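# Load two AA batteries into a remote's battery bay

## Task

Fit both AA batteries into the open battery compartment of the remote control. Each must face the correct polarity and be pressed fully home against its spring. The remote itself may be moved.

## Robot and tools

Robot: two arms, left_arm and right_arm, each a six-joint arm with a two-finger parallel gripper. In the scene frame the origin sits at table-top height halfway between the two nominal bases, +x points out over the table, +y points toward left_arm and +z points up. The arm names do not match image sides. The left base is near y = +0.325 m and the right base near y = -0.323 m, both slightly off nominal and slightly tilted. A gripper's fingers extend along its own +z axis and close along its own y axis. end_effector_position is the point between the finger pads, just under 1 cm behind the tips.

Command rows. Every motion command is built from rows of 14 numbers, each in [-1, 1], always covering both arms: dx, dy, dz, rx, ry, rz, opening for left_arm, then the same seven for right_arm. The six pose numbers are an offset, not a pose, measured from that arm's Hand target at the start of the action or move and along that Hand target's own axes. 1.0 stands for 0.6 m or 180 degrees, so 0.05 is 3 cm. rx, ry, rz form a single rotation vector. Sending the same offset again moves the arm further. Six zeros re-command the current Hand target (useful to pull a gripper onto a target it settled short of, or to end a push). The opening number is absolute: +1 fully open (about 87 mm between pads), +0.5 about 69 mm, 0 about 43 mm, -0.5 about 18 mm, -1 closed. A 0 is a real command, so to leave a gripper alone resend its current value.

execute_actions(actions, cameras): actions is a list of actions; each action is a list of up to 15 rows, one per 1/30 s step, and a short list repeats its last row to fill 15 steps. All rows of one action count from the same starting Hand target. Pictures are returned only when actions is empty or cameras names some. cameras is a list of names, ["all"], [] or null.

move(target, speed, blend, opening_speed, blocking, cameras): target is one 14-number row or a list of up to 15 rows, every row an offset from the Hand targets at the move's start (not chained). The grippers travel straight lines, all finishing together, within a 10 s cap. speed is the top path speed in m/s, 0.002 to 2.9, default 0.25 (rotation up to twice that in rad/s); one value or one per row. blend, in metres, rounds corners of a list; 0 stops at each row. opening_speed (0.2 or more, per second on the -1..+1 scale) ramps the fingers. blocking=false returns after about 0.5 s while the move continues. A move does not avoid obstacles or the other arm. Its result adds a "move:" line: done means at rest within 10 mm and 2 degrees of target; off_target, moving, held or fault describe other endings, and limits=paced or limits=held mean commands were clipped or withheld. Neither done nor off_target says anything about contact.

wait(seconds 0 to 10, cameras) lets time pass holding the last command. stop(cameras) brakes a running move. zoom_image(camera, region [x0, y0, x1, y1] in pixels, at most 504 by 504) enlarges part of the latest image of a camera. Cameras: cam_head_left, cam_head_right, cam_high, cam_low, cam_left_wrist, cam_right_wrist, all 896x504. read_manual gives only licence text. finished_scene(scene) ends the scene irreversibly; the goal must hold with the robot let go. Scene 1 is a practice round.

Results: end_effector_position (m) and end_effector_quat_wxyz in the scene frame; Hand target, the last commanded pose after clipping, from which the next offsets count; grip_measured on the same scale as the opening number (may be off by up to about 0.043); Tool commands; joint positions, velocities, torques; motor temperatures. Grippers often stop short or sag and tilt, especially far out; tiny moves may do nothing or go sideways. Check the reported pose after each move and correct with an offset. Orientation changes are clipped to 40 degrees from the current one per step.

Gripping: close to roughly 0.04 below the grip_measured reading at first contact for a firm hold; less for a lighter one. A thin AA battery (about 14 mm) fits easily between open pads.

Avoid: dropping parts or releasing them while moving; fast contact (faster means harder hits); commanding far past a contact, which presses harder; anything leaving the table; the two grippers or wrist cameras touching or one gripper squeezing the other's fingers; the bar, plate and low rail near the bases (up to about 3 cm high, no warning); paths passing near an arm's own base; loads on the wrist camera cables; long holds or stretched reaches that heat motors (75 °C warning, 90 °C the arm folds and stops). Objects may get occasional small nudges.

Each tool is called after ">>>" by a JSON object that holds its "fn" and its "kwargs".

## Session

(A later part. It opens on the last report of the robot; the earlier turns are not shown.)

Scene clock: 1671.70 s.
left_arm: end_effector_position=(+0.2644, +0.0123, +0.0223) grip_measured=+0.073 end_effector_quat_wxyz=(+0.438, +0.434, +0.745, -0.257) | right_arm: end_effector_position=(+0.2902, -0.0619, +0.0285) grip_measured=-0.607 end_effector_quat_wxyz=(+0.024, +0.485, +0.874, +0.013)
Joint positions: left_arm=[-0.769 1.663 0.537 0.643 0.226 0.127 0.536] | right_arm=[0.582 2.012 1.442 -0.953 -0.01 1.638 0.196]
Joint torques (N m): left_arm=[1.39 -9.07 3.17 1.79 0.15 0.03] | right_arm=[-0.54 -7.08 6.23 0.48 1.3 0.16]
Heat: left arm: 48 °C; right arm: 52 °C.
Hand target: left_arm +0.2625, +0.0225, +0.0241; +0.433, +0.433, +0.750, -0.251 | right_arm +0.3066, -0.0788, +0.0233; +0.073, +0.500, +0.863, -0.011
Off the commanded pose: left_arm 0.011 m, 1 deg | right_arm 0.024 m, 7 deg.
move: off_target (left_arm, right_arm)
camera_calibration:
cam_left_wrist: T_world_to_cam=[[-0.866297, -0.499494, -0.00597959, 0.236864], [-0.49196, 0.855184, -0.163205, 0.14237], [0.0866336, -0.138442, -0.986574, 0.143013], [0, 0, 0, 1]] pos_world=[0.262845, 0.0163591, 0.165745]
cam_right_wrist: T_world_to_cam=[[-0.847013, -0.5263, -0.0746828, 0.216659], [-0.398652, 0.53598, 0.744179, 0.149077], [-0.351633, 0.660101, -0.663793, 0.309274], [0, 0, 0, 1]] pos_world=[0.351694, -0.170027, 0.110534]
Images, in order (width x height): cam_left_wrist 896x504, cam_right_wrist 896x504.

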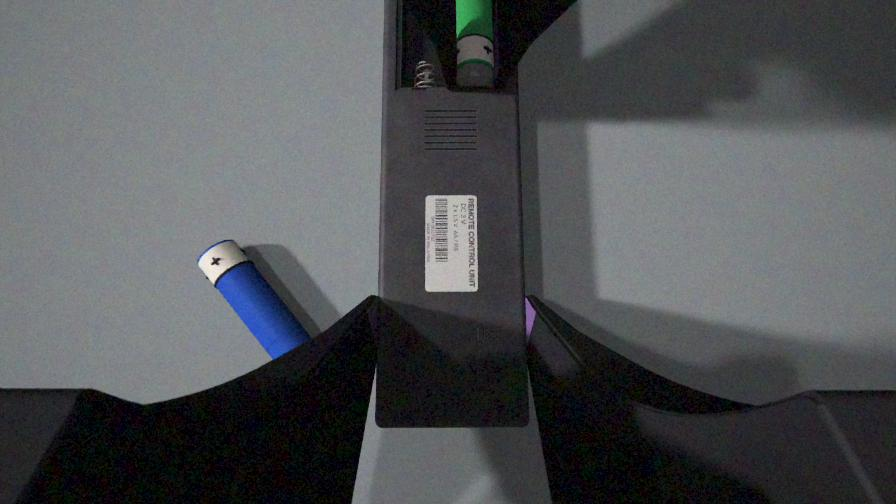

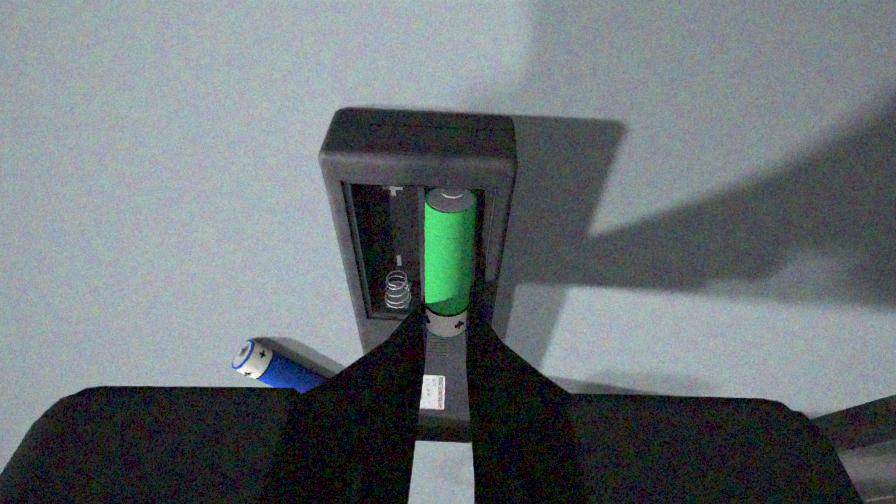

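>>> {"fn": "move", "kwargs": {"target": [0,0,0,0,0,0,0.03,0,0,0,0,0,0,-0.48], "speed": 0.04, "opening_speed": 0.3, "cameras": ["cam_right_wrist","cam_left_wrist"]}}

>>> {"fn": "zoom_image", "kwargs": {"camera": "cam_left_wrist", "region": [370, 0, 540, 120]}}

Scene clock: 1683.03 s.
left_arm: end_effector_position=(+0.2644, +0.0123, +0.0223) grip_measured=+0.073 end_effector_quat_wxyz=(+0.438, +0.434, +0.745, -0.257) | right_arm: end_effector_position=(+0.2919, -0.0616, +0.0288) grip_measured=-0.480 end_effector_quat_wxyz=(+0.026, +0.491, +0.871, +0.014)
Joint positions: left_arm=[-0.769 1.663 0.537 0.643 0.226 0.127 0.536] | right_arm=[0.582 2.012 1.444 -0.951 -0.006 1.652 0.26]
Joint torques (N m): left_arm=[1.29 -9.11 3.07 1.79 0.14 0.04] | right_arm=[-0.5 -7.01 6.19 0.45 1.26 0.02]
Heat: left arm: 47 °C; right arm: 51 °C.
Hand target: left_arm +0.2625, +0.0225, +0.0241; +0.433, +0.433, +0.750, -0.251 | right_arm +0.3066, -0.0788, +0.0232; +0.073, +0.500, +0.863, -0.011
Off the commanded pose: left_arm 0.011 m, 1 deg | right_arm 0.023 m, 6 deg.
move: off_target (left_arm, right_arm)
camera_calibration:
cam_left_wrist: T_world_to_cam=[[-0.866297, -0.499494, -0.00597959, 0.236864], [-0.49196, 0.855184, -0.163205, 0.14237], [0.0866336, -0.138442, -0.986574, 0.143013], [0, 0, 0, 1]] pos_world=[0.262845, 0.0163591, 0.165745]
cam_right_wrist: T_world_to_cam=[[-0.854218, -0.513975, -0.0783679, 0.221083], [-0.394271, 0.542128, 0.742057, 0.148534], [-0.338913, 0.664776, -0.66574, 0.306471], [0, 0, 0, 1]] pos_world=[0.351283, -0.170628, 0.111135]
Images, in order (width x height): cam_left_wrist 896x504, cam_right_wrist 896x504.

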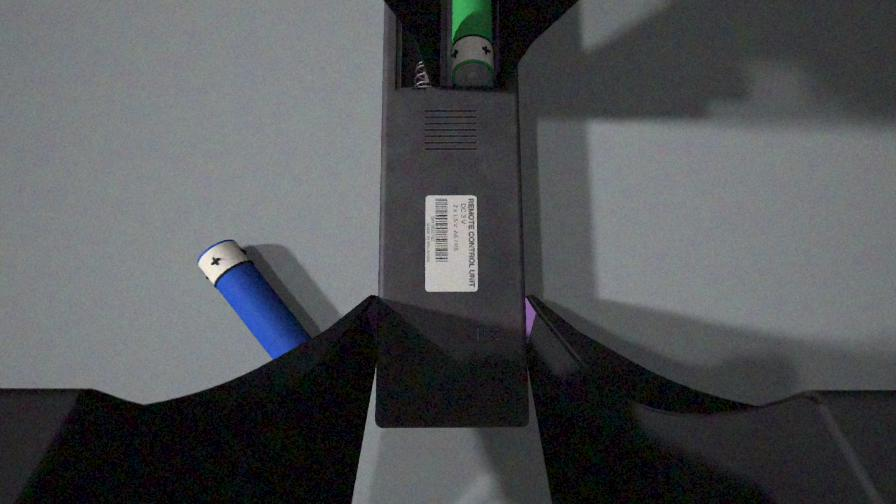

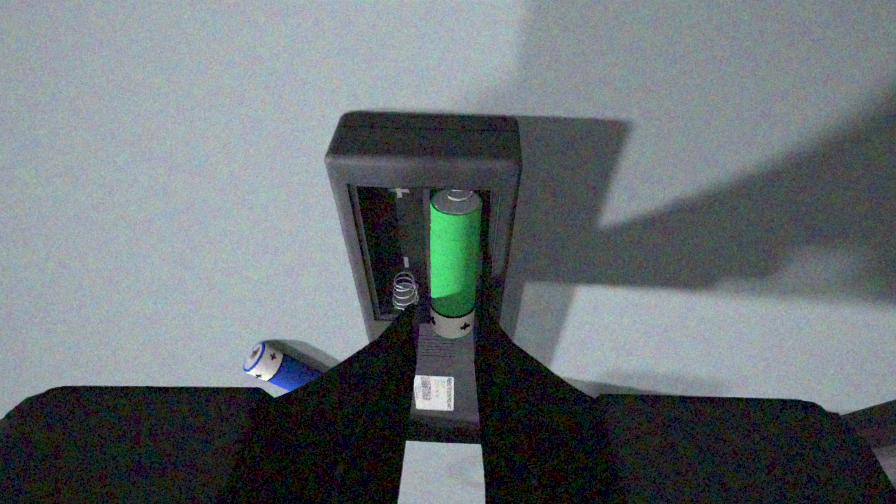

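Scaled by 2.965 from the camera's 896x504 image, which has a finer 1280x720 frame.

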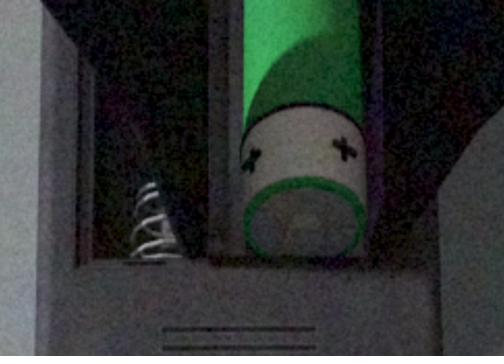

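>>> {"fn": "move", "kwargs": {"target": [0,0,0,0,0,0,0.03,-0.0068,0.0027,-0.0495,0,0,0,-0.48], "speed": 0.05, "cameras": ["cam_right_wrist","cam_left_wrist"]}}

Scene clock: 1695.23 s.
left_arm: end_effector_position=(+0.2634, +0.0133, +0.0231) grip_measured=+0.073 end_effector_quat_wxyz=(+0.438, +0.433, +0.744, -0.257) | right_arm: end_effector_position=(+0.2951, -0.0762, +0.0380) grip_measured=-0.480 end_effector_quat_wxyz=(+0.054, +0.491, +0.869, -0.020)
Joint positions: left_arm=[-0.769 1.656 0.531 0.643 0.226 0.127 0.536] | right_arm=[0.582 2.012 1.493 -1.039 0.074 1.652 0.26]
Joint torques (N m): left_arm=[1.32 -8.53 3.62 1.78 0.15 0.04] | right_arm=[-0.7 -9.47 8.62 0.21 0.39 0.02]
Heat: left arm: 47 °C; right arm: 51 °C.
Hand target: left_arm +0.2625, +0.0225, +0.0241; +0.433, +0.433, +0.750, -0.251 | right_arm +0.3066, -0.0789, +0.0533; +0.073, +0.500, +0.863, -0.011
Off the commanded pose: left_arm 0.009 m, 1 deg | right_arm 0.019 m, 3 deg.
move: off_target (right_arm)
camera_calibration:
cam_left_wrist: T_world_to_cam=[[-0.866248, -0.499573, -0.00637468, 0.236484], [-0.49185, 0.854958, -0.164716, 0.141113], [0.0877377, -0.139549, -0.98632, 0.143761], [0, 0, 0, 1]] pos_world=[0.261647, 0.017557, 0.166546]
cam_right_wrist: T_world_to_cam=[[-0.855225, -0.516194, -0.0461837, 0.215987], [-0.402988, 0.606332, 0.685538, 0.160609], [-0.325868, 0.604901, -0.726571, 0.317339], [0, 0, 0, 1]] pos_world=[0.352852, -0.17785, 0.130441]
Images, in order (width x height): cam_left_wrist 896x504, cam_right_wrist 896x504.

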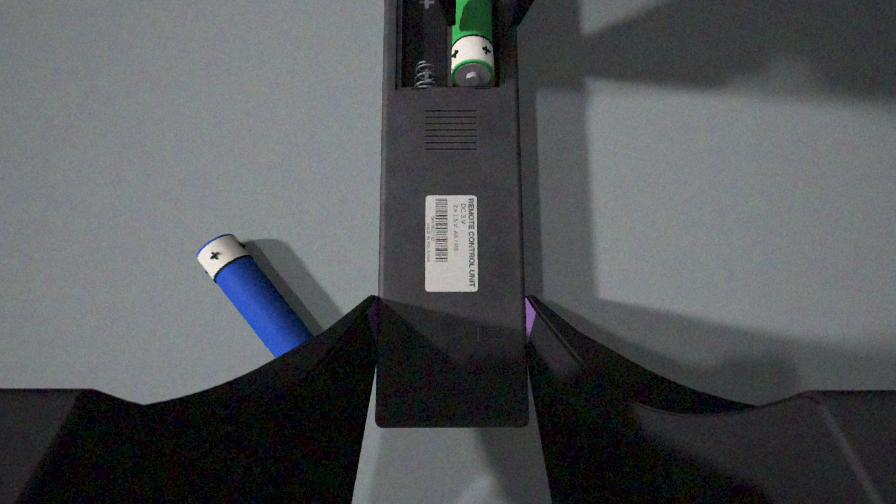

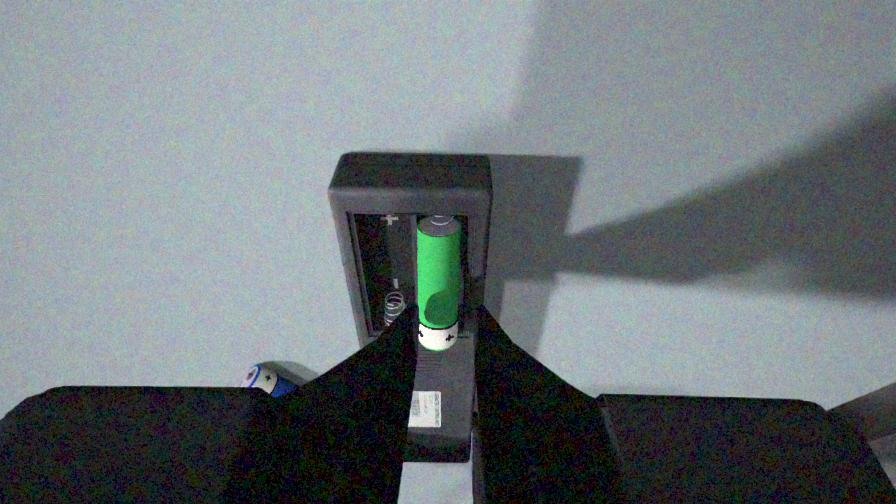

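>>> {"fn": "move", "kwargs": {"target": [[0,0,0,0,0,0,0.03,-0.003,0.001,-0.022,0,0,0,-0.48],[0,0,0,0,0,0,0.03,0.0235,0.0057,-0.0243,0,0.04,0,-0.48]], "speed": 0.06, "blend": [0.005,0], "cameras": ["cam_right_wrist","cam_left_wrist"]}}

Scene clock: 1710.73 s.
left_arm: end_effector_position=(+0.2634, +0.0133, +0.0231) grip_measured=+0.073 end_effector_quat_wxyz=(+0.438, +0.433, +0.744, -0.257) | right_arm: end_effector_position=(+0.2913, -0.0677, +0.0495) grip_measured=-0.480 end_effector_quat_wxyz=(+0.016, +0.497, +0.868, -0.005)
Joint positions: left_arm=[-0.769 1.656 0.531 0.643 0.226 0.127 0.536] | right_arm=[0.567 2.012 1.529 -1.08 -0.008 1.649 0.26]
Joint torques (N m): left_arm=[1.33 -8.49 3.7 1.78 0.11 0.04] | right_arm=[-1.06 -9.62 8.39 0.36 -0.16 -0.13]
Heat: left arm: 47 °C; right arm: 53 °C.
Hand target: left_arm +0.2625, +0.0225, +0.0241; +0.433, +0.433, +0.750, -0.251 | right_arm +0.3010, -0.0636, +0.0660; +0.018, +0.500, +0.866, +0.021
Off the commanded pose: left_arm 0.009 m, 1 deg | right_arm 0.020 m, 3 deg.
move: off_target (right_arm)
camera_calibration:
cam_left_wrist: T_world_to_cam=[[-0.866248, -0.499573, -0.00637468, 0.236484], [-0.49185, 0.854958, -0.164716, 0.141113], [0.0877377, -0.139549, -0.98632, 0.143761], [0, 0, 0, 1]] pos_world=[0.261647, 0.017557, 0.166546]
cam_right_wrist: T_world_to_cam=[[-0.863371, -0.503285, -0.0359726, 0.220373], [-0.359935, 0.564358, 0.742931, 0.127739], [-0.353605, 0.654374, -0.6684, 0.327803], [0, 0, 0, 1]] pos_world=[0.352154, -0.175685, 0.13213]
Images, in order (width x height): cam_left_wrist 896x504, cam_right_wrist 896x504.

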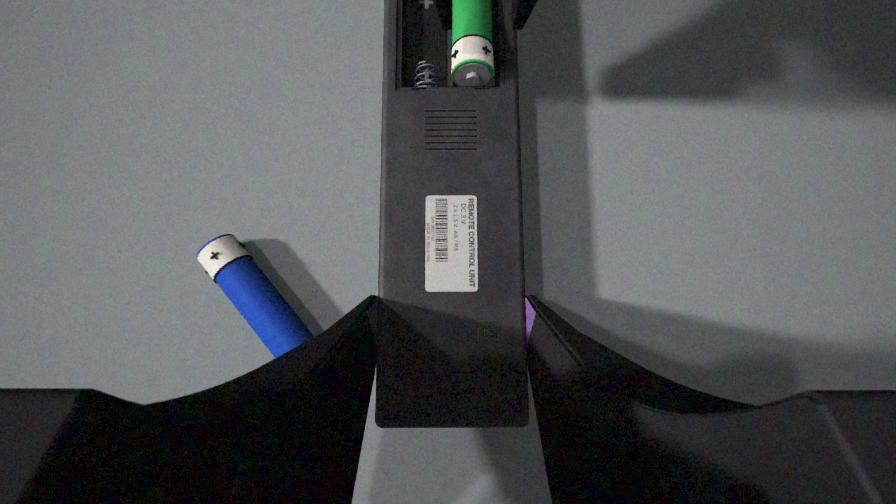

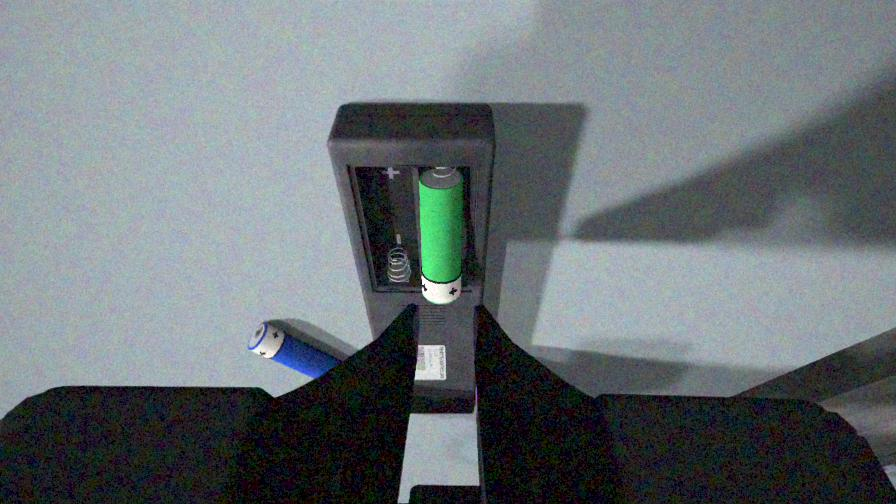

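>>> {"fn": "move", "kwargs": {"target": [[0,0,0,0,0,0,0.03,0.004,0.0018,0,0,0,0,-0.78],[0,0,0,0,0,0,0.03,0.004,0.0018,0.0318,0,0,0,-0.78]], "speed": 0.05, "opening_speed": 0.6, "cameras": ["cam_right_wrist","cam_left_wrist"]}}

Scene clock: 1722.53 s.
left_arm: end_effector_position=(+0.2634, +0.0133, +0.0231) grip_measured=+0.073 end_effector_quat_wxyz=(+0.438, +0.433, +0.744, -0.257) | right_arm: end_effector_position=(+0.2970, -0.0638, +0.0451) grip_measured=-0.780 end_effector_quat_wxyz=(+0.021, +0.497, +0.868, +0.006)
Joint positions: left_arm=[-0.769 1.656 0.531 0.643 0.226 0.127 0.536] | right_arm=[0.567 2.019 1.522 -1.041 -0.009 1.649 0.11]
Joint torques (N m): left_arm=[1.29 -8.57 3.64 1.78 0.13 0.04] | right_arm=[-0.43 -8.16 5.46 0.64 -0.16 -0.06]
Heat: left arm: 47 °C; right arm: 54 °C.
Hand target: left_arm +0.2625, +0.0225, +0.0241; +0.433, +0.433, +0.750, -0.251 | right_arm +0.3017, -0.0607, +0.0469; +0.018, +0.500, +0.866, +0.021
Off the commanded pose: left_arm 0.009 m, 1 deg | right_arm 0.006 m, 2 deg.
move: done
camera_calibration:
cam_left_wrist: T_world_to_cam=[[-0.866248, -0.499573, -0.00637468, 0.236484], [-0.49185, 0.854958, -0.164716, 0.141113], [0.0877377, -0.139549, -0.98632, 0.143761], [0, 0, 0, 1]] pos_world=[0.261647, 0.017557, 0.166546]
cam_right_wrist: T_world_to_cam=[[-0.861901, -0.503493, -0.0601825, 0.227796], [-0.375183, 0.553366, 0.743656, 0.134713], [-0.341122, 0.663537, -0.665849, 0.3211], [0, 0, 0, 1]] pos_world=[0.356414, -0.172914, 0.127333]
Images, in order (width x height): cam_left_wrist 896x504, cam_right_wrist 896x504.

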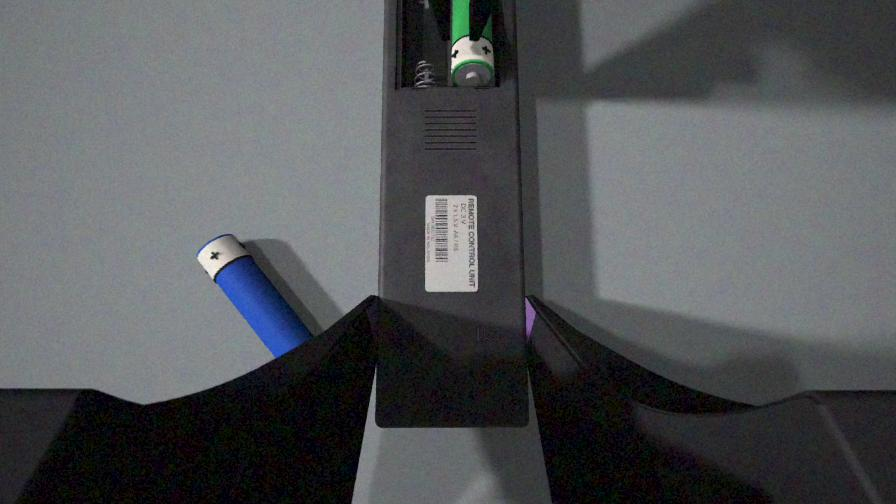

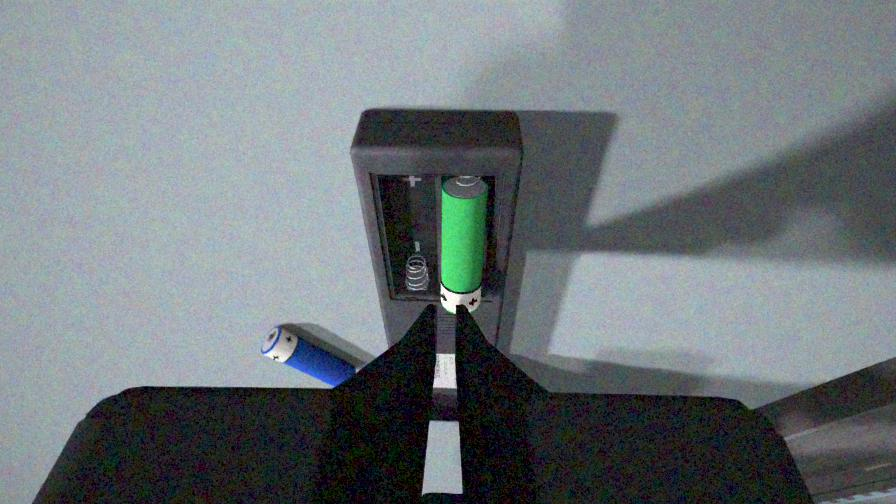

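>>> {"fn": "move", "kwargs": {"target": [0,0,0,0,0,0,0.03,0.0033,-0.012,0.0062,0,0,0,-0.78], "speed": 0.05, "cameras": ["cam_right_wrist","cam_left_wrist"]}}

Scene clock: 1732.43 s.
left_arm: end_effector_position=(+0.2634, +0.0133, +0.0231) grip_measured=+0.073 end_effector_quat_wxyz=(+0.438, +0.433, +0.744, -0.257) | right_arm: end_effector_position=(+0.2932, -0.0666, +0.0365) grip_measured=-0.780 end_effector_quat_wxyz=(+0.018, +0.497, +0.868, +0.003)
Joint positions: left_arm=[-0.769 1.656 0.531 0.643 0.226 0.127 0.536] | right_arm=[0.567 2.019 1.487 -1.014 -0.01 1.649 0.11]
Joint torques (N m): left_arm=[1.31 -8.46 3.6 1.78 0.13 0.04] | right_arm=[0.2 -9.73 4.34 0.62 -0.14 0]
Heat: left arm: 47 °C; right arm: 53 °C.
Hand target: left_arm +0.2625, +0.0225, +0.0241; +0.433, +0.433, +0.750, -0.251 | right_arm +0.2947, -0.0625, +0.0428; +0.018, +0.500, +0.866, +0.021
Off the commanded pose: left_arm 0.009 m, 1 deg | right_arm 0.008 m, 2 deg.
move: done
camera_calibration:
cam_left_wrist: T_world_to_cam=[[-0.866248, -0.499573, -0.00637468, 0.236484], [-0.49185, 0.854958, -0.164716, 0.141113], [0.0877377, -0.139549, -0.98632, 0.143761], [0, 0, 0, 1]] pos_world=[0.261647, 0.017557, 0.166546]
cam_right_wrist: T_world_to_cam=[[-0.862531, -0.503417, -0.0511127, 0.222434], [-0.368875, 0.55642, 0.744532, 0.139573], [-0.34637, 0.661036, -0.665627, 0.317262], [0, 0, 0, 1]] pos_world=[0.353231, -0.175406, 0.118632]
Images, in order (width x height): cam_left_wrist 896x504, cam_right_wrist 896x504.

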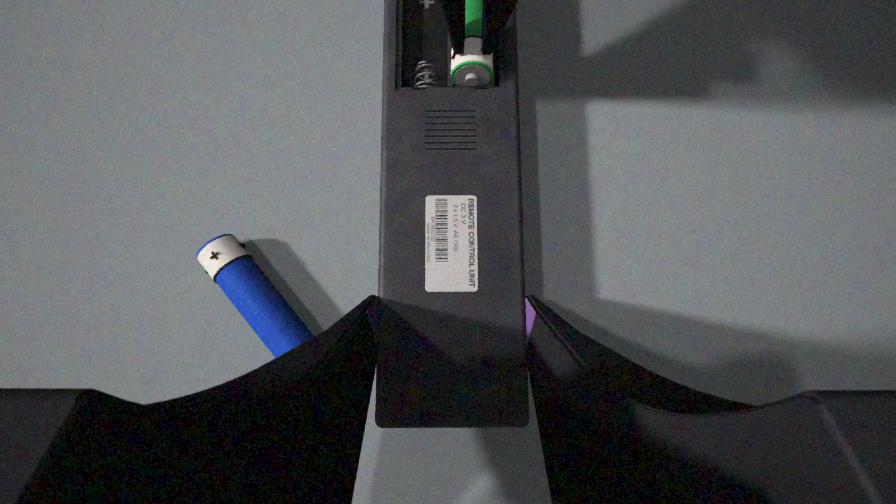

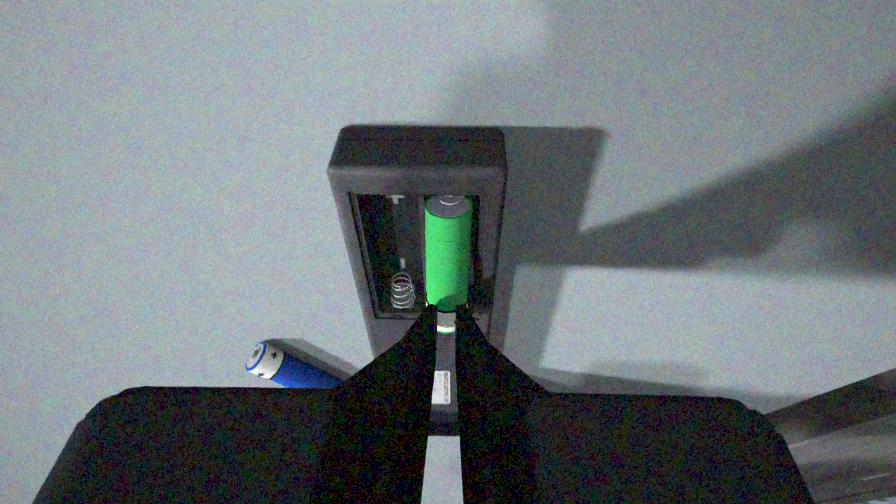

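>>> {"fn": "move", "kwargs": {"target": [0,0,0,0,0,0,0.03,-0.002,-0.001,0.022,0,0,0,-0.78], "speed": 0.04, "cameras": ["cam_right_wrist","cam_left_wrist"]}}

Scene clock: 1741.27 s.
left_arm: end_effector_position=(+0.2638, +0.0137, +0.0231) grip_measured=+0.073 end_effector_quat_wxyz=(+0.438, +0.433, +0.745, -0.256) | right_arm: end_effector_position=(+0.2944, -0.0663, +0.0347) grip_measured=-0.780 end_effector_quat_wxyz=(+0.015, +0.500, +0.866, +0.013)
Joint positions: left_arm=[-0.767 1.656 0.531 0.643 0.226 0.127 0.536] | right_arm=[0.559 2.01 1.462 -0.982 -0.025 1.649 0.11]
Joint torques (N m): left_arm=[1.32 -8.53 3.64 1.78 0.13 0.05] | right_arm=[-0.01 -7.76 3.45 0.82 0.04 -0.02]
Heat: left arm: 47 °C; right arm: 53 °C.
Hand target: left_arm +0.2625, +0.0225, +0.0241; +0.433, +0.433, +0.750, -0.251 | right_arm +0.2955, -0.0636, +0.0296; +0.018, +0.500, +0.866, +0.021
Off the commanded pose: left_arm 0.009 m, 1 deg | right_arm 0.006 m, 1 deg.
move: done
camera_calibration:
cam_left_wrist: T_world_to_cam=[[-0.865465, -0.500928, -0.00645909, 0.236864], [-0.493176, 0.854195, -0.164705, 0.141326], [0.0880226, -0.139361, -0.986322, 0.143705], [0, 0, 0, 1]] pos_world=[0.262047, 0.0179585, 0.166546]
cam_right_wrist: T_world_to_cam=[[-0.865475, -0.496475, -0.0668284, 0.225375], [-0.36941, 0.542403, 0.754543, 0.13998], [-0.338364, 0.677725, -0.652839, 0.31461], [0, 0, 0, 1]] pos_world=[0.353219, -0.177252, 0.11483]
Images, in order (width x height): cam_left_wrist 896x504, cam_right_wrist 896x504.

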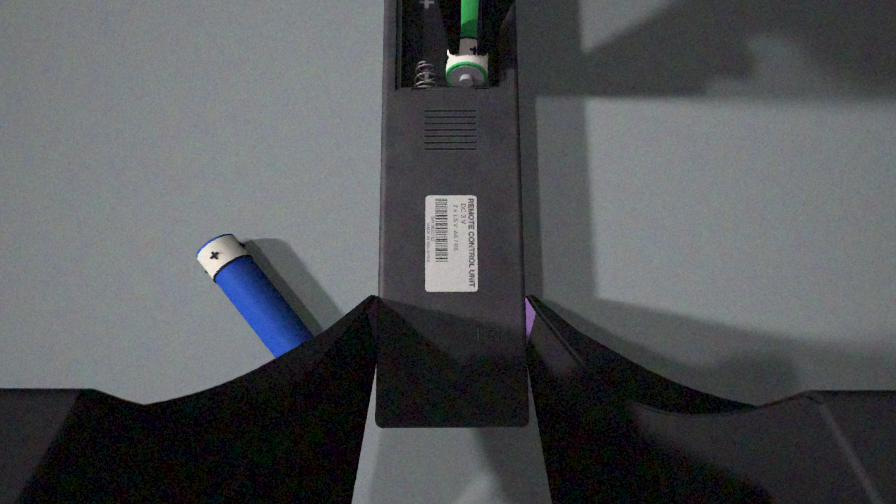

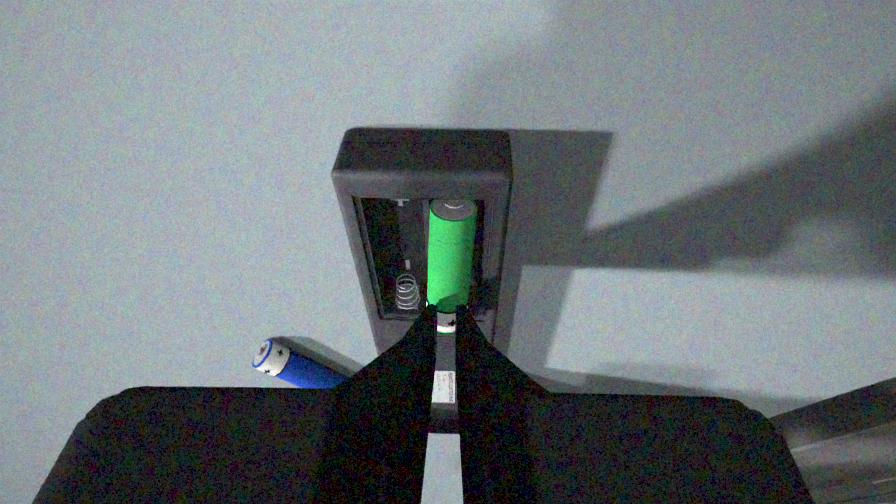

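>>> {"fn": "move", "kwargs": {"target": [0,0,0,0,0,0,0.03,-0.003,-0.002,0.022,0,0,0,-0.78], "speed": 0.04, "cameras": ["cam_right_wrist","cam_left_wrist"]}}

Scene clock: 1746.90 s.
left_arm: end_effector_position=(+0.2643, +0.0141, +0.0231) grip_measured=+0.073 end_effector_quat_wxyz=(+0.438, +0.432, +0.745, -0.256) | right_arm: end_effector_position=(+0.2945, -0.0658, +0.0346) grip_measured=-0.779 end_effector_quat_wxyz=(+0.019, +0.499, +0.866, +0.022)
Joint positions: left_arm=[-0.766 1.656 0.531 0.643 0.226 0.126 0.536] | right_arm=[0.559 1.995 1.437 -0.954 -0.027 1.649 0.11]
Joint torques (N m): left_arm=[1.36 -8.58 3.59 1.77 0.14 0.04] | right_arm=[-0.32 -5.59 2.5 1.03 0.05 -0.05]
Heat: left arm: 47 °C; right arm: 53 °C.
Hand target: left_arm +0.2625, +0.0225, +0.0241; +0.433, +0.433, +0.750, -0.251 | right_arm +0.2960, -0.0655, +0.0164; +0.018, +0.500, +0.866, +0.021
Off the commanded pose: left_arm 0.009 m, 1 deg | right_arm 0.018 m, 0 deg.
move: off_target (right_arm)
camera_calibration:
cam_left_wrist: T_world_to_cam=[[-0.864546, -0.502519, -0.0058144, 0.237264], [-0.494841, 0.853241, -0.164657, 0.141726], [0.0877045, -0.139477, -0.986334, 0.143795], [0, 0, 0, 1]] pos_world=[0.262646, 0.0183595, 0.166545]
cam_right_wrist: T_world_to_cam=[[-0.863944, -0.496267, -0.085553, 0.225898], [-0.380877, 0.532787, 0.755692, 0.142648], [-0.329444, 0.685461, -0.649315, 0.312025], [0, 0, 0, 1]] pos_world=[0.352289, -0.177777, 0.114131]
Images, in order (width x height): cam_left_wrist 896x504, cam_right_wrist 896x504.

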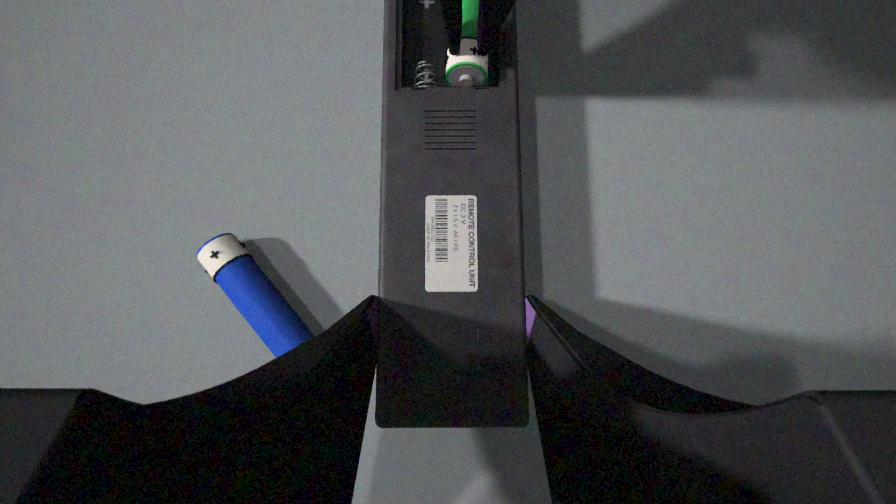

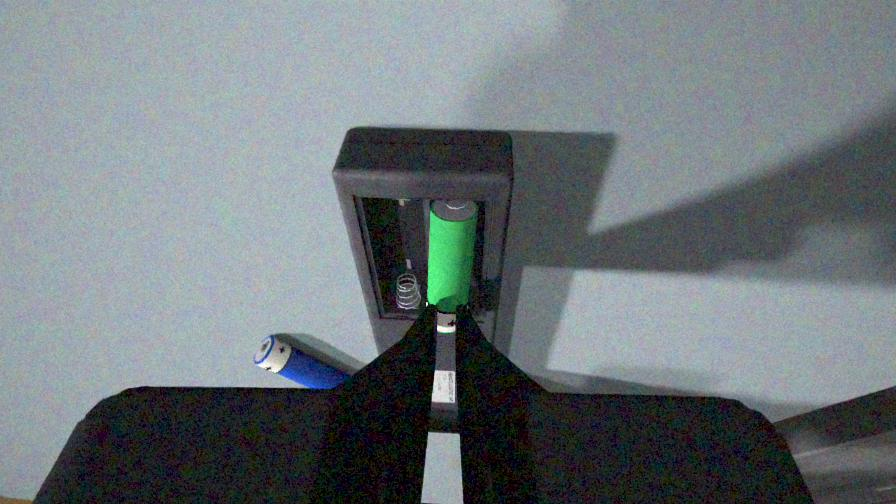

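>>> {"fn": "move", "kwargs": {"target": [0,0,0,0,0,0,0.03,-0.0165,-0.0005,0.0102,0,0,0,-0.78], "speed": 0.04, "cameras": ["cam_right_wrist","cam_left_wrist"]}}

Scene clock: 1753.60 s.
left_arm: end_effector_position=(+0.2643, +0.0141, +0.0231) grip_measured=+0.073 end_effector_quat_wxyz=(+0.438, +0.432, +0.745, -0.256) | right_arm: end_effector_position=(+0.2947, -0.0671, +0.0333) grip_measured=-0.779 end_effector_quat_wxyz=(+0.004, +0.498, +0.866, +0.033)
Joint positions: left_arm=[-0.766 1.656 0.531 0.643 0.226 0.126 0.536] | right_arm=[0.539 1.993 1.422 -0.936 -0.065 1.628 0.111]
Joint torques (N m): left_arm=[1.31 -8.5 3.66 1.79 0.12 0.04] | right_arm=[-0.62 -4.96 2.22 1.08 0.43 -0.09]
Heat: left arm: 47 °C; right arm: 52 °C.
Hand target: left_arm +0.2625, +0.0225, +0.0241; +0.433, +0.433, +0.750, -0.251 | right_arm +0.3010, -0.0742, +0.0104; +0.018, +0.500, +0.866, +0.021
Off the commanded pose: left_arm 0.009 m, 1 deg | right_arm 0.025 m, 2 deg.
move: off_target (right_arm)
camera_calibration:
cam_left_wrist: T_world_to_cam=[[-0.864546, -0.502519, -0.0058144, 0.237264], [-0.494841, 0.853241, -0.164657, 0.141726], [0.0877045, -0.139477, -0.986334, 0.143795], [0, 0, 0, 1]] pos_world=[0.262646, 0.0183595, 0.166545]
cam_right_wrist: T_world_to_cam=[[-0.863447, -0.496705, -0.0880004, 0.225311], [-0.37062, 0.506316, 0.778643, 0.138755], [-0.342199, 0.704931, -0.621266, 0.316344], [0, 0, 0, 1]] pos_world=[0.354222, -0.181342, 0.108321]
Images, in order (width x height): cam_left_wrist 896x504, cam_right_wrist 896x504.

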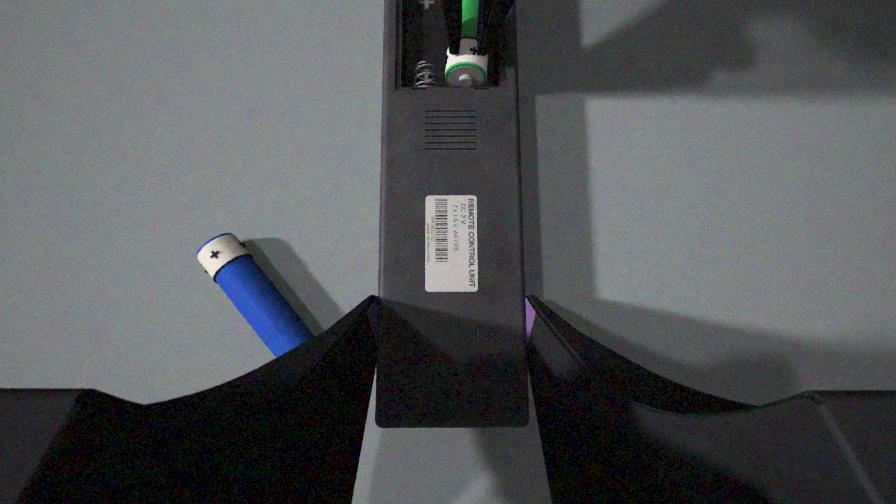

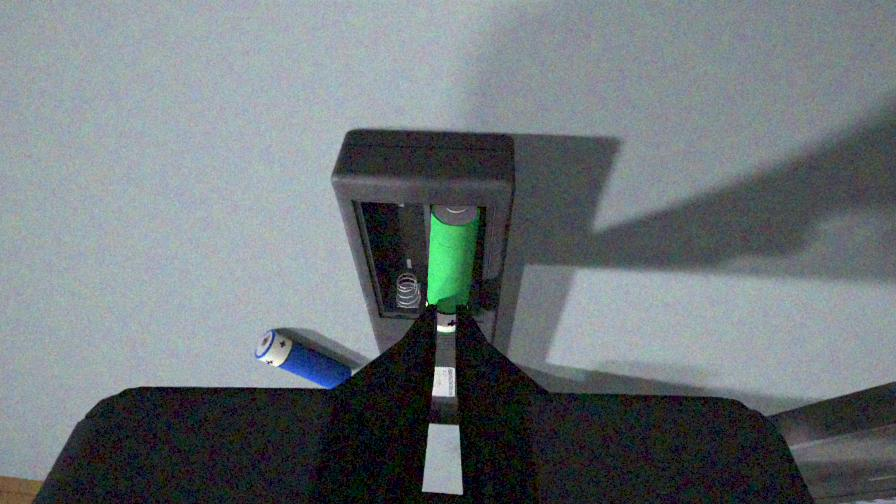

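>>> {"fn": "zoom_image", "kwargs": {"camera": "cam_left_wrist", "region": [400, 20, 530, 110]}}

Scaled by 3.877 from the camera's 896x504 image, which has a finer 1280x720 frame.

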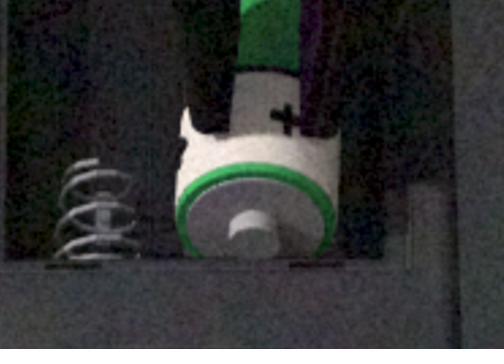

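>>> {"fn": "move", "kwargs": {"target": [0,0,0,0,0,0,0.03,-0.01,-0.0015,0.02,0,0,0,-0.78], "speed": 0.04, "cameras": ["cam_right_wrist","cam_left_wrist"]}}

>>> {"fn": "zoom_image", "kwargs": {"camera": "cam_left_wrist", "region": [400, 20, 530, 110]}}

Scene clock: 1763.97 s.
left_arm: end_effector_position=(+0.2643, +0.0141, +0.0231) grip_measured=+0.073 end_effector_quat_wxyz=(+0.438, +0.432, +0.745, -0.256) | right_arm: end_effector_position=(+0.2949, -0.0673, +0.0325) grip_measured=-0.779 end_effector_quat_wxyz=(-0.004, +0.495, +0.868, +0.044)
Joint positions: left_arm=[-0.766 1.656 0.531 0.643 0.226 0.126 0.536] | right_arm=[0.527 1.986 1.401 -0.909 -0.09 1.61 0.111]
Joint torques (N m): left_arm=[1.28 -8.49 3.62 1.78 0.14 0.04] | right_arm=[-0.62 -3.34 1.5 1.23 0.72 -0.08]
Heat: left arm: 47 °C; right arm: 51 °C.
Hand target: left_arm +0.2625, +0.0225, +0.0241; +0.433, +0.433, +0.750, -0.251 | right_arm +0.3039, -0.0796, -0.0016; +0.018, +0.500, +0.866, +0.021
Off the commanded pose: left_arm 0.009 m, 1 deg | right_arm 0.037 m, 4 deg.
move: off_target (right_arm)
camera_calibration:
cam_left_wrist: T_world_to_cam=[[-0.864546, -0.502519, -0.0058144, 0.237264], [-0.494841, 0.853241, -0.164657, 0.141726], [0.0877045, -0.139477, -0.986334, 0.143795], [0, 0, 0, 1]] pos_world=[0.262646, 0.0183595, 0.166545]
cam_right_wrist: T_world_to_cam=[[-0.859822, -0.500574, -0.100656, 0.224345], [-0.373034, 0.481242, 0.793254, 0.138076], [-0.348642, 0.719605, -0.600514, 0.318161], [0, 0, 0, 1]] pos_world=[0.355328, -0.183098, 0.104113]
Images, in order (width x height): cam_left_wrist 896x504, cam_right_wrist 896x504.

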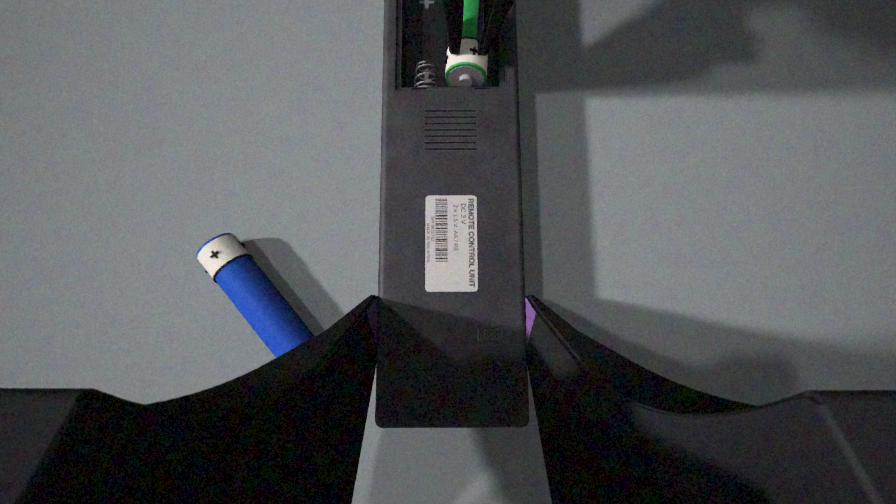

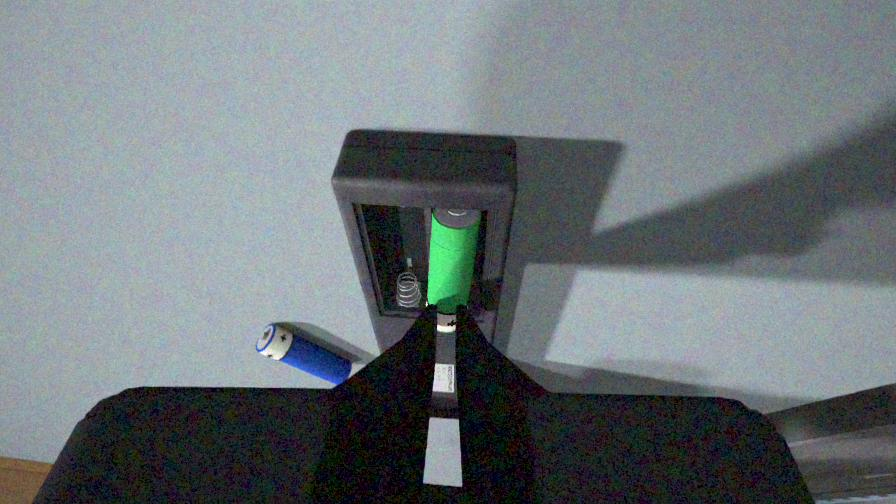

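Scaled by 3.877 from the camera's 896x504 image, which has a finer 1280x720 frame.

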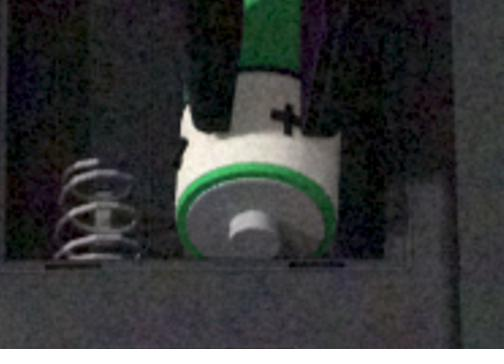

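>>> {"fn": "move", "kwargs": {"target": [0,0,0,0,0,0,0.03,0.0112,0.0032,-0.075,0,0,0,-0.78], "speed": 0.08, "cameras": ["cam_right_wrist"]}}

Scene clock: 1786.13 s.
left_arm: end_effector_position=(+0.2643, +0.0141, +0.0231) grip_measured=+0.073 end_effector_quat_wxyz=(+0.438, +0.432, +0.745, -0.256) | right_arm: end_effector_position=(+0.2924, -0.0731, +0.0365) grip_measured=-0.780 end_effector_quat_wxyz=(+0.005, +0.493, +0.870, +0.022)
Joint positions: left_arm=[-0.766 1.656 0.531 0.643 0.226 0.126 0.536] | right_arm=[0.534 1.987 1.43 -0.968 -0.052 1.61 0.11]
Joint torques (N m): left_arm=[1.39 -8.5 3.58 1.78 0.14 0.04] | right_arm=[0.28 -7.64 8.59 0.26 0.3 0.07]
Motor temperatures (°C): left_arm=[28 47 38 39 26 27 32] | right_arm=[26 48 37 33 30 28 27]
Heat: left arm: 47 °C; right arm: 48 °C.
Hand target: left_arm +0.2625, +0.0225, +0.0241; +0.433, +0.433, +0.750, -0.251 | right_arm +0.2998, -0.0736, +0.0434; +0.018, +0.500, +0.866, +0.021
Off the commanded pose: left_arm 0.009 m, 1 deg | right_arm 0.010 m, 2 deg.
move: done
camera_calibration:
cam_right_wrist: T_world_to_cam=[[-0.857994, -0.508672, -0.071408, 0.217496], [-0.371098, 0.517728, 0.770872, 0.139693], [-0.355151, 0.687903, -0.632974, 0.324623], [0, 0, 0, 1]] pos_world=[0.35374, -0.184998, 0.113324]
Images, in order (width x height): cam_right_wrist 896x504.

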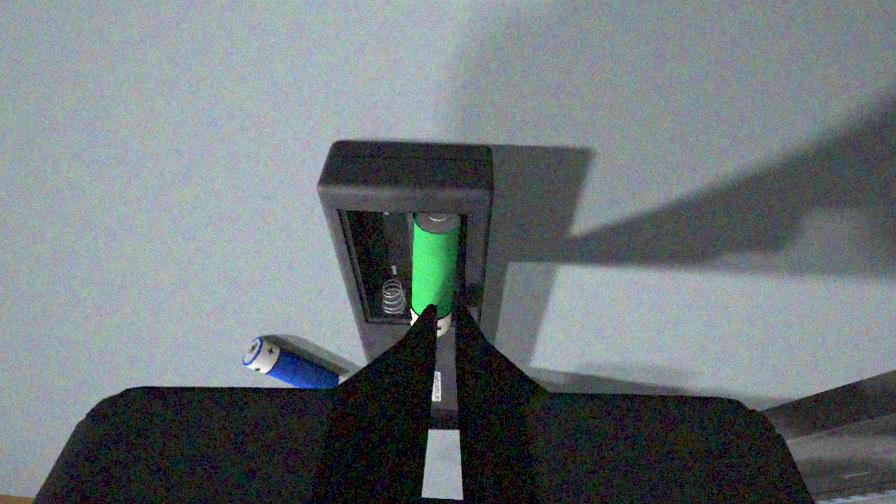

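>>> {"fn": "move", "kwargs": {"target": [[0,0,0,0,0,0,0.03,0,0.001,-0.0163,0,0,0,-0.78],[0,0,0,0,0,0,0.03,0,0.0092,-0.0163,0,0,0,-0.4]], "speed": 0.06, "cameras": ["cam_right_wrist","cam_left_wrist"]}}

Scene clock: 1797.13 s.
left_arm: end_effector_position=(+0.2643, +0.0141, +0.0231) grip_measured=+0.073 end_effector_quat_wxyz=(+0.438, +0.432, +0.745, -0.256) | right_arm: end_effector_position=(+0.2964, -0.0702, +0.0456) grip_measured=-0.400 end_effector_quat_wxyz=(+0.005, +0.493, +0.870, +0.020)
Joint positions: left_arm=[-0.766 1.656 0.531 0.643 0.226 0.126 0.536] | right_arm=[0.534 1.998 1.483 -1.014 -0.051 1.61 0.3]
Joint torques (N m): left_arm=[1.35 -8.54 3.66 1.76 0.13 0.04] | right_arm=[0.2 -7.88 8.73 0.27 0.29 0.06]
Heat: left arm: 47 °C; right arm: 49 °C.
Hand target: left_arm +0.2625, +0.0225, +0.0241; +0.433, +0.433, +0.750, -0.251 | right_arm +0.3041, -0.0710, +0.0534; +0.018, +0.500, +0.866, +0.021
Off the commanded pose: left_arm 0.009 m, 1 deg | right_arm 0.011 m, 2 deg.
move: off_target (right_arm); target 2's new opening was sent with right_arm's hand 0.011 m and 2 deg from that target
camera_calibration:
cam_left_wrist: T_world_to_cam=[[-0.864546, -0.502519, -0.0058144, 0.237264], [-0.494841, 0.853241, -0.164657, 0.141726], [0.0877045, -0.139477, -0.986334, 0.143795], [0, 0, 0, 1]] pos_world=[0.262646, 0.0183595, 0.166545]
cam_right_wrist: T_world_to_cam=[[-0.858323, -0.508595, -0.0679193, 0.222914], [-0.369108, 0.520057, 0.77026, 0.132278], [-0.356428, 0.686201, -0.634103, 0.330185], [0, 0, 0, 1]] pos_world=[0.357845, -0.181992, 0.122624]
Images, in order (width x height): cam_left_wrist 896x504, cam_right_wrist 896x504.

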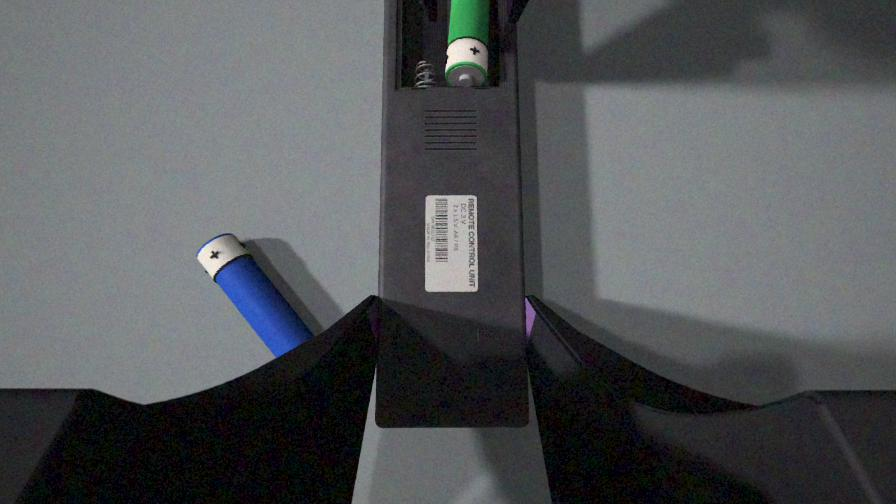

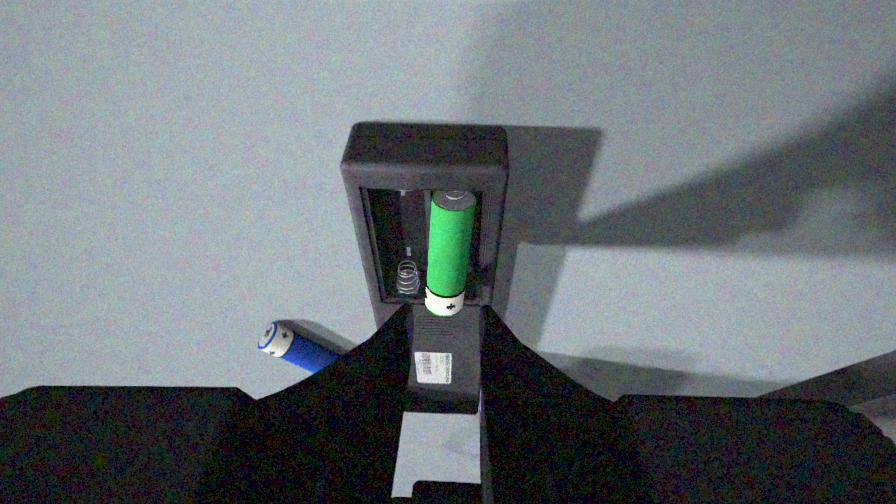

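>>> {"fn": "move", "kwargs": {"target": [0,0,0,0,0,0,0.03,0.0085,-0.0013,0.0217,0,0,0,-0.4], "speed": 0.06, "cameras": ["cam_right_wrist","cam_left_wrist"]}}

Scene clock: 1816.57 s.
left_arm: end_effector_position=(+0.2643, +0.0141, +0.0231) grip_measured=+0.073 end_effector_quat_wxyz=(+0.438, +0.432, +0.745, -0.256) | right_arm: end_effector_position=(+0.2935, -0.0662, +0.0404) grip_measured=-0.400 end_effector_quat_wxyz=(+0.003, +0.492, +0.870, +0.016)
Joint positions: left_arm=[-0.766 1.656 0.531 0.643 0.226 0.126 0.536] | right_arm=[0.548 2.012 1.483 -1.01 -0.05 1.621 0.3]
Joint torques (N m): left_arm=[1.36 -8.5 3.58 1.78 0.13 0.05] | right_arm=[0.27 -7.99 5.61 0.65 0.3 0.08]
Heat: left arm: 47 °C; right arm: 49 °C.
Hand target: left_arm +0.2625, +0.0225, +0.0241; +0.433, +0.433, +0.750, -0.251 | right_arm +0.3015, -0.0668, +0.0403; +0.018, +0.500, +0.866, +0.021
Off the commanded pose: left_arm 0.009 m, 1 deg | right_arm 0.008 m, 2 deg.
move: done
camera_calibration:
cam_left_wrist: T_world_to_cam=[[-0.864546, -0.502519, -0.0058144, 0.237264], [-0.494841, 0.853241, -0.164657, 0.141726], [0.0877045, -0.139477, -0.986334, 0.143795], [0, 0, 0, 1]] pos_world=[0.262646, 0.0183595, 0.166545]
cam_right_wrist: T_world_to_cam=[[-0.857421, -0.511326, -0.0580969, 0.221337], [-0.364355, 0.52346, 0.770217, 0.13203], [-0.36342, 0.681568, -0.63513, 0.324902], [0, 0, 0, 1]] pos_world=[0.355961, -0.17738, 0.117523]
Images, in order (width x height): cam_left_wrist 896x504, cam_right_wrist 896x504.

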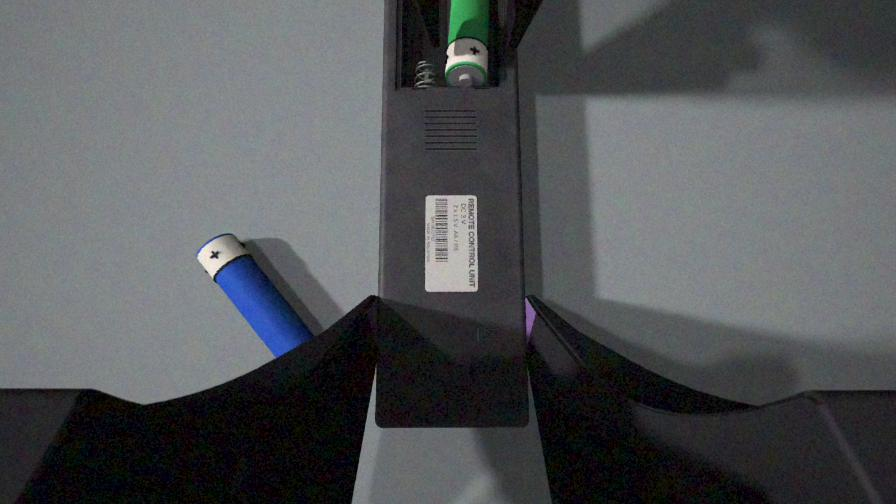

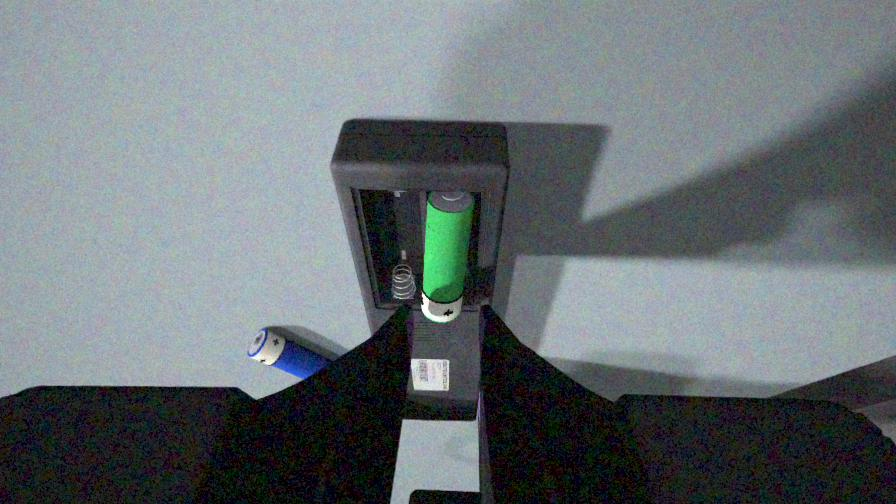

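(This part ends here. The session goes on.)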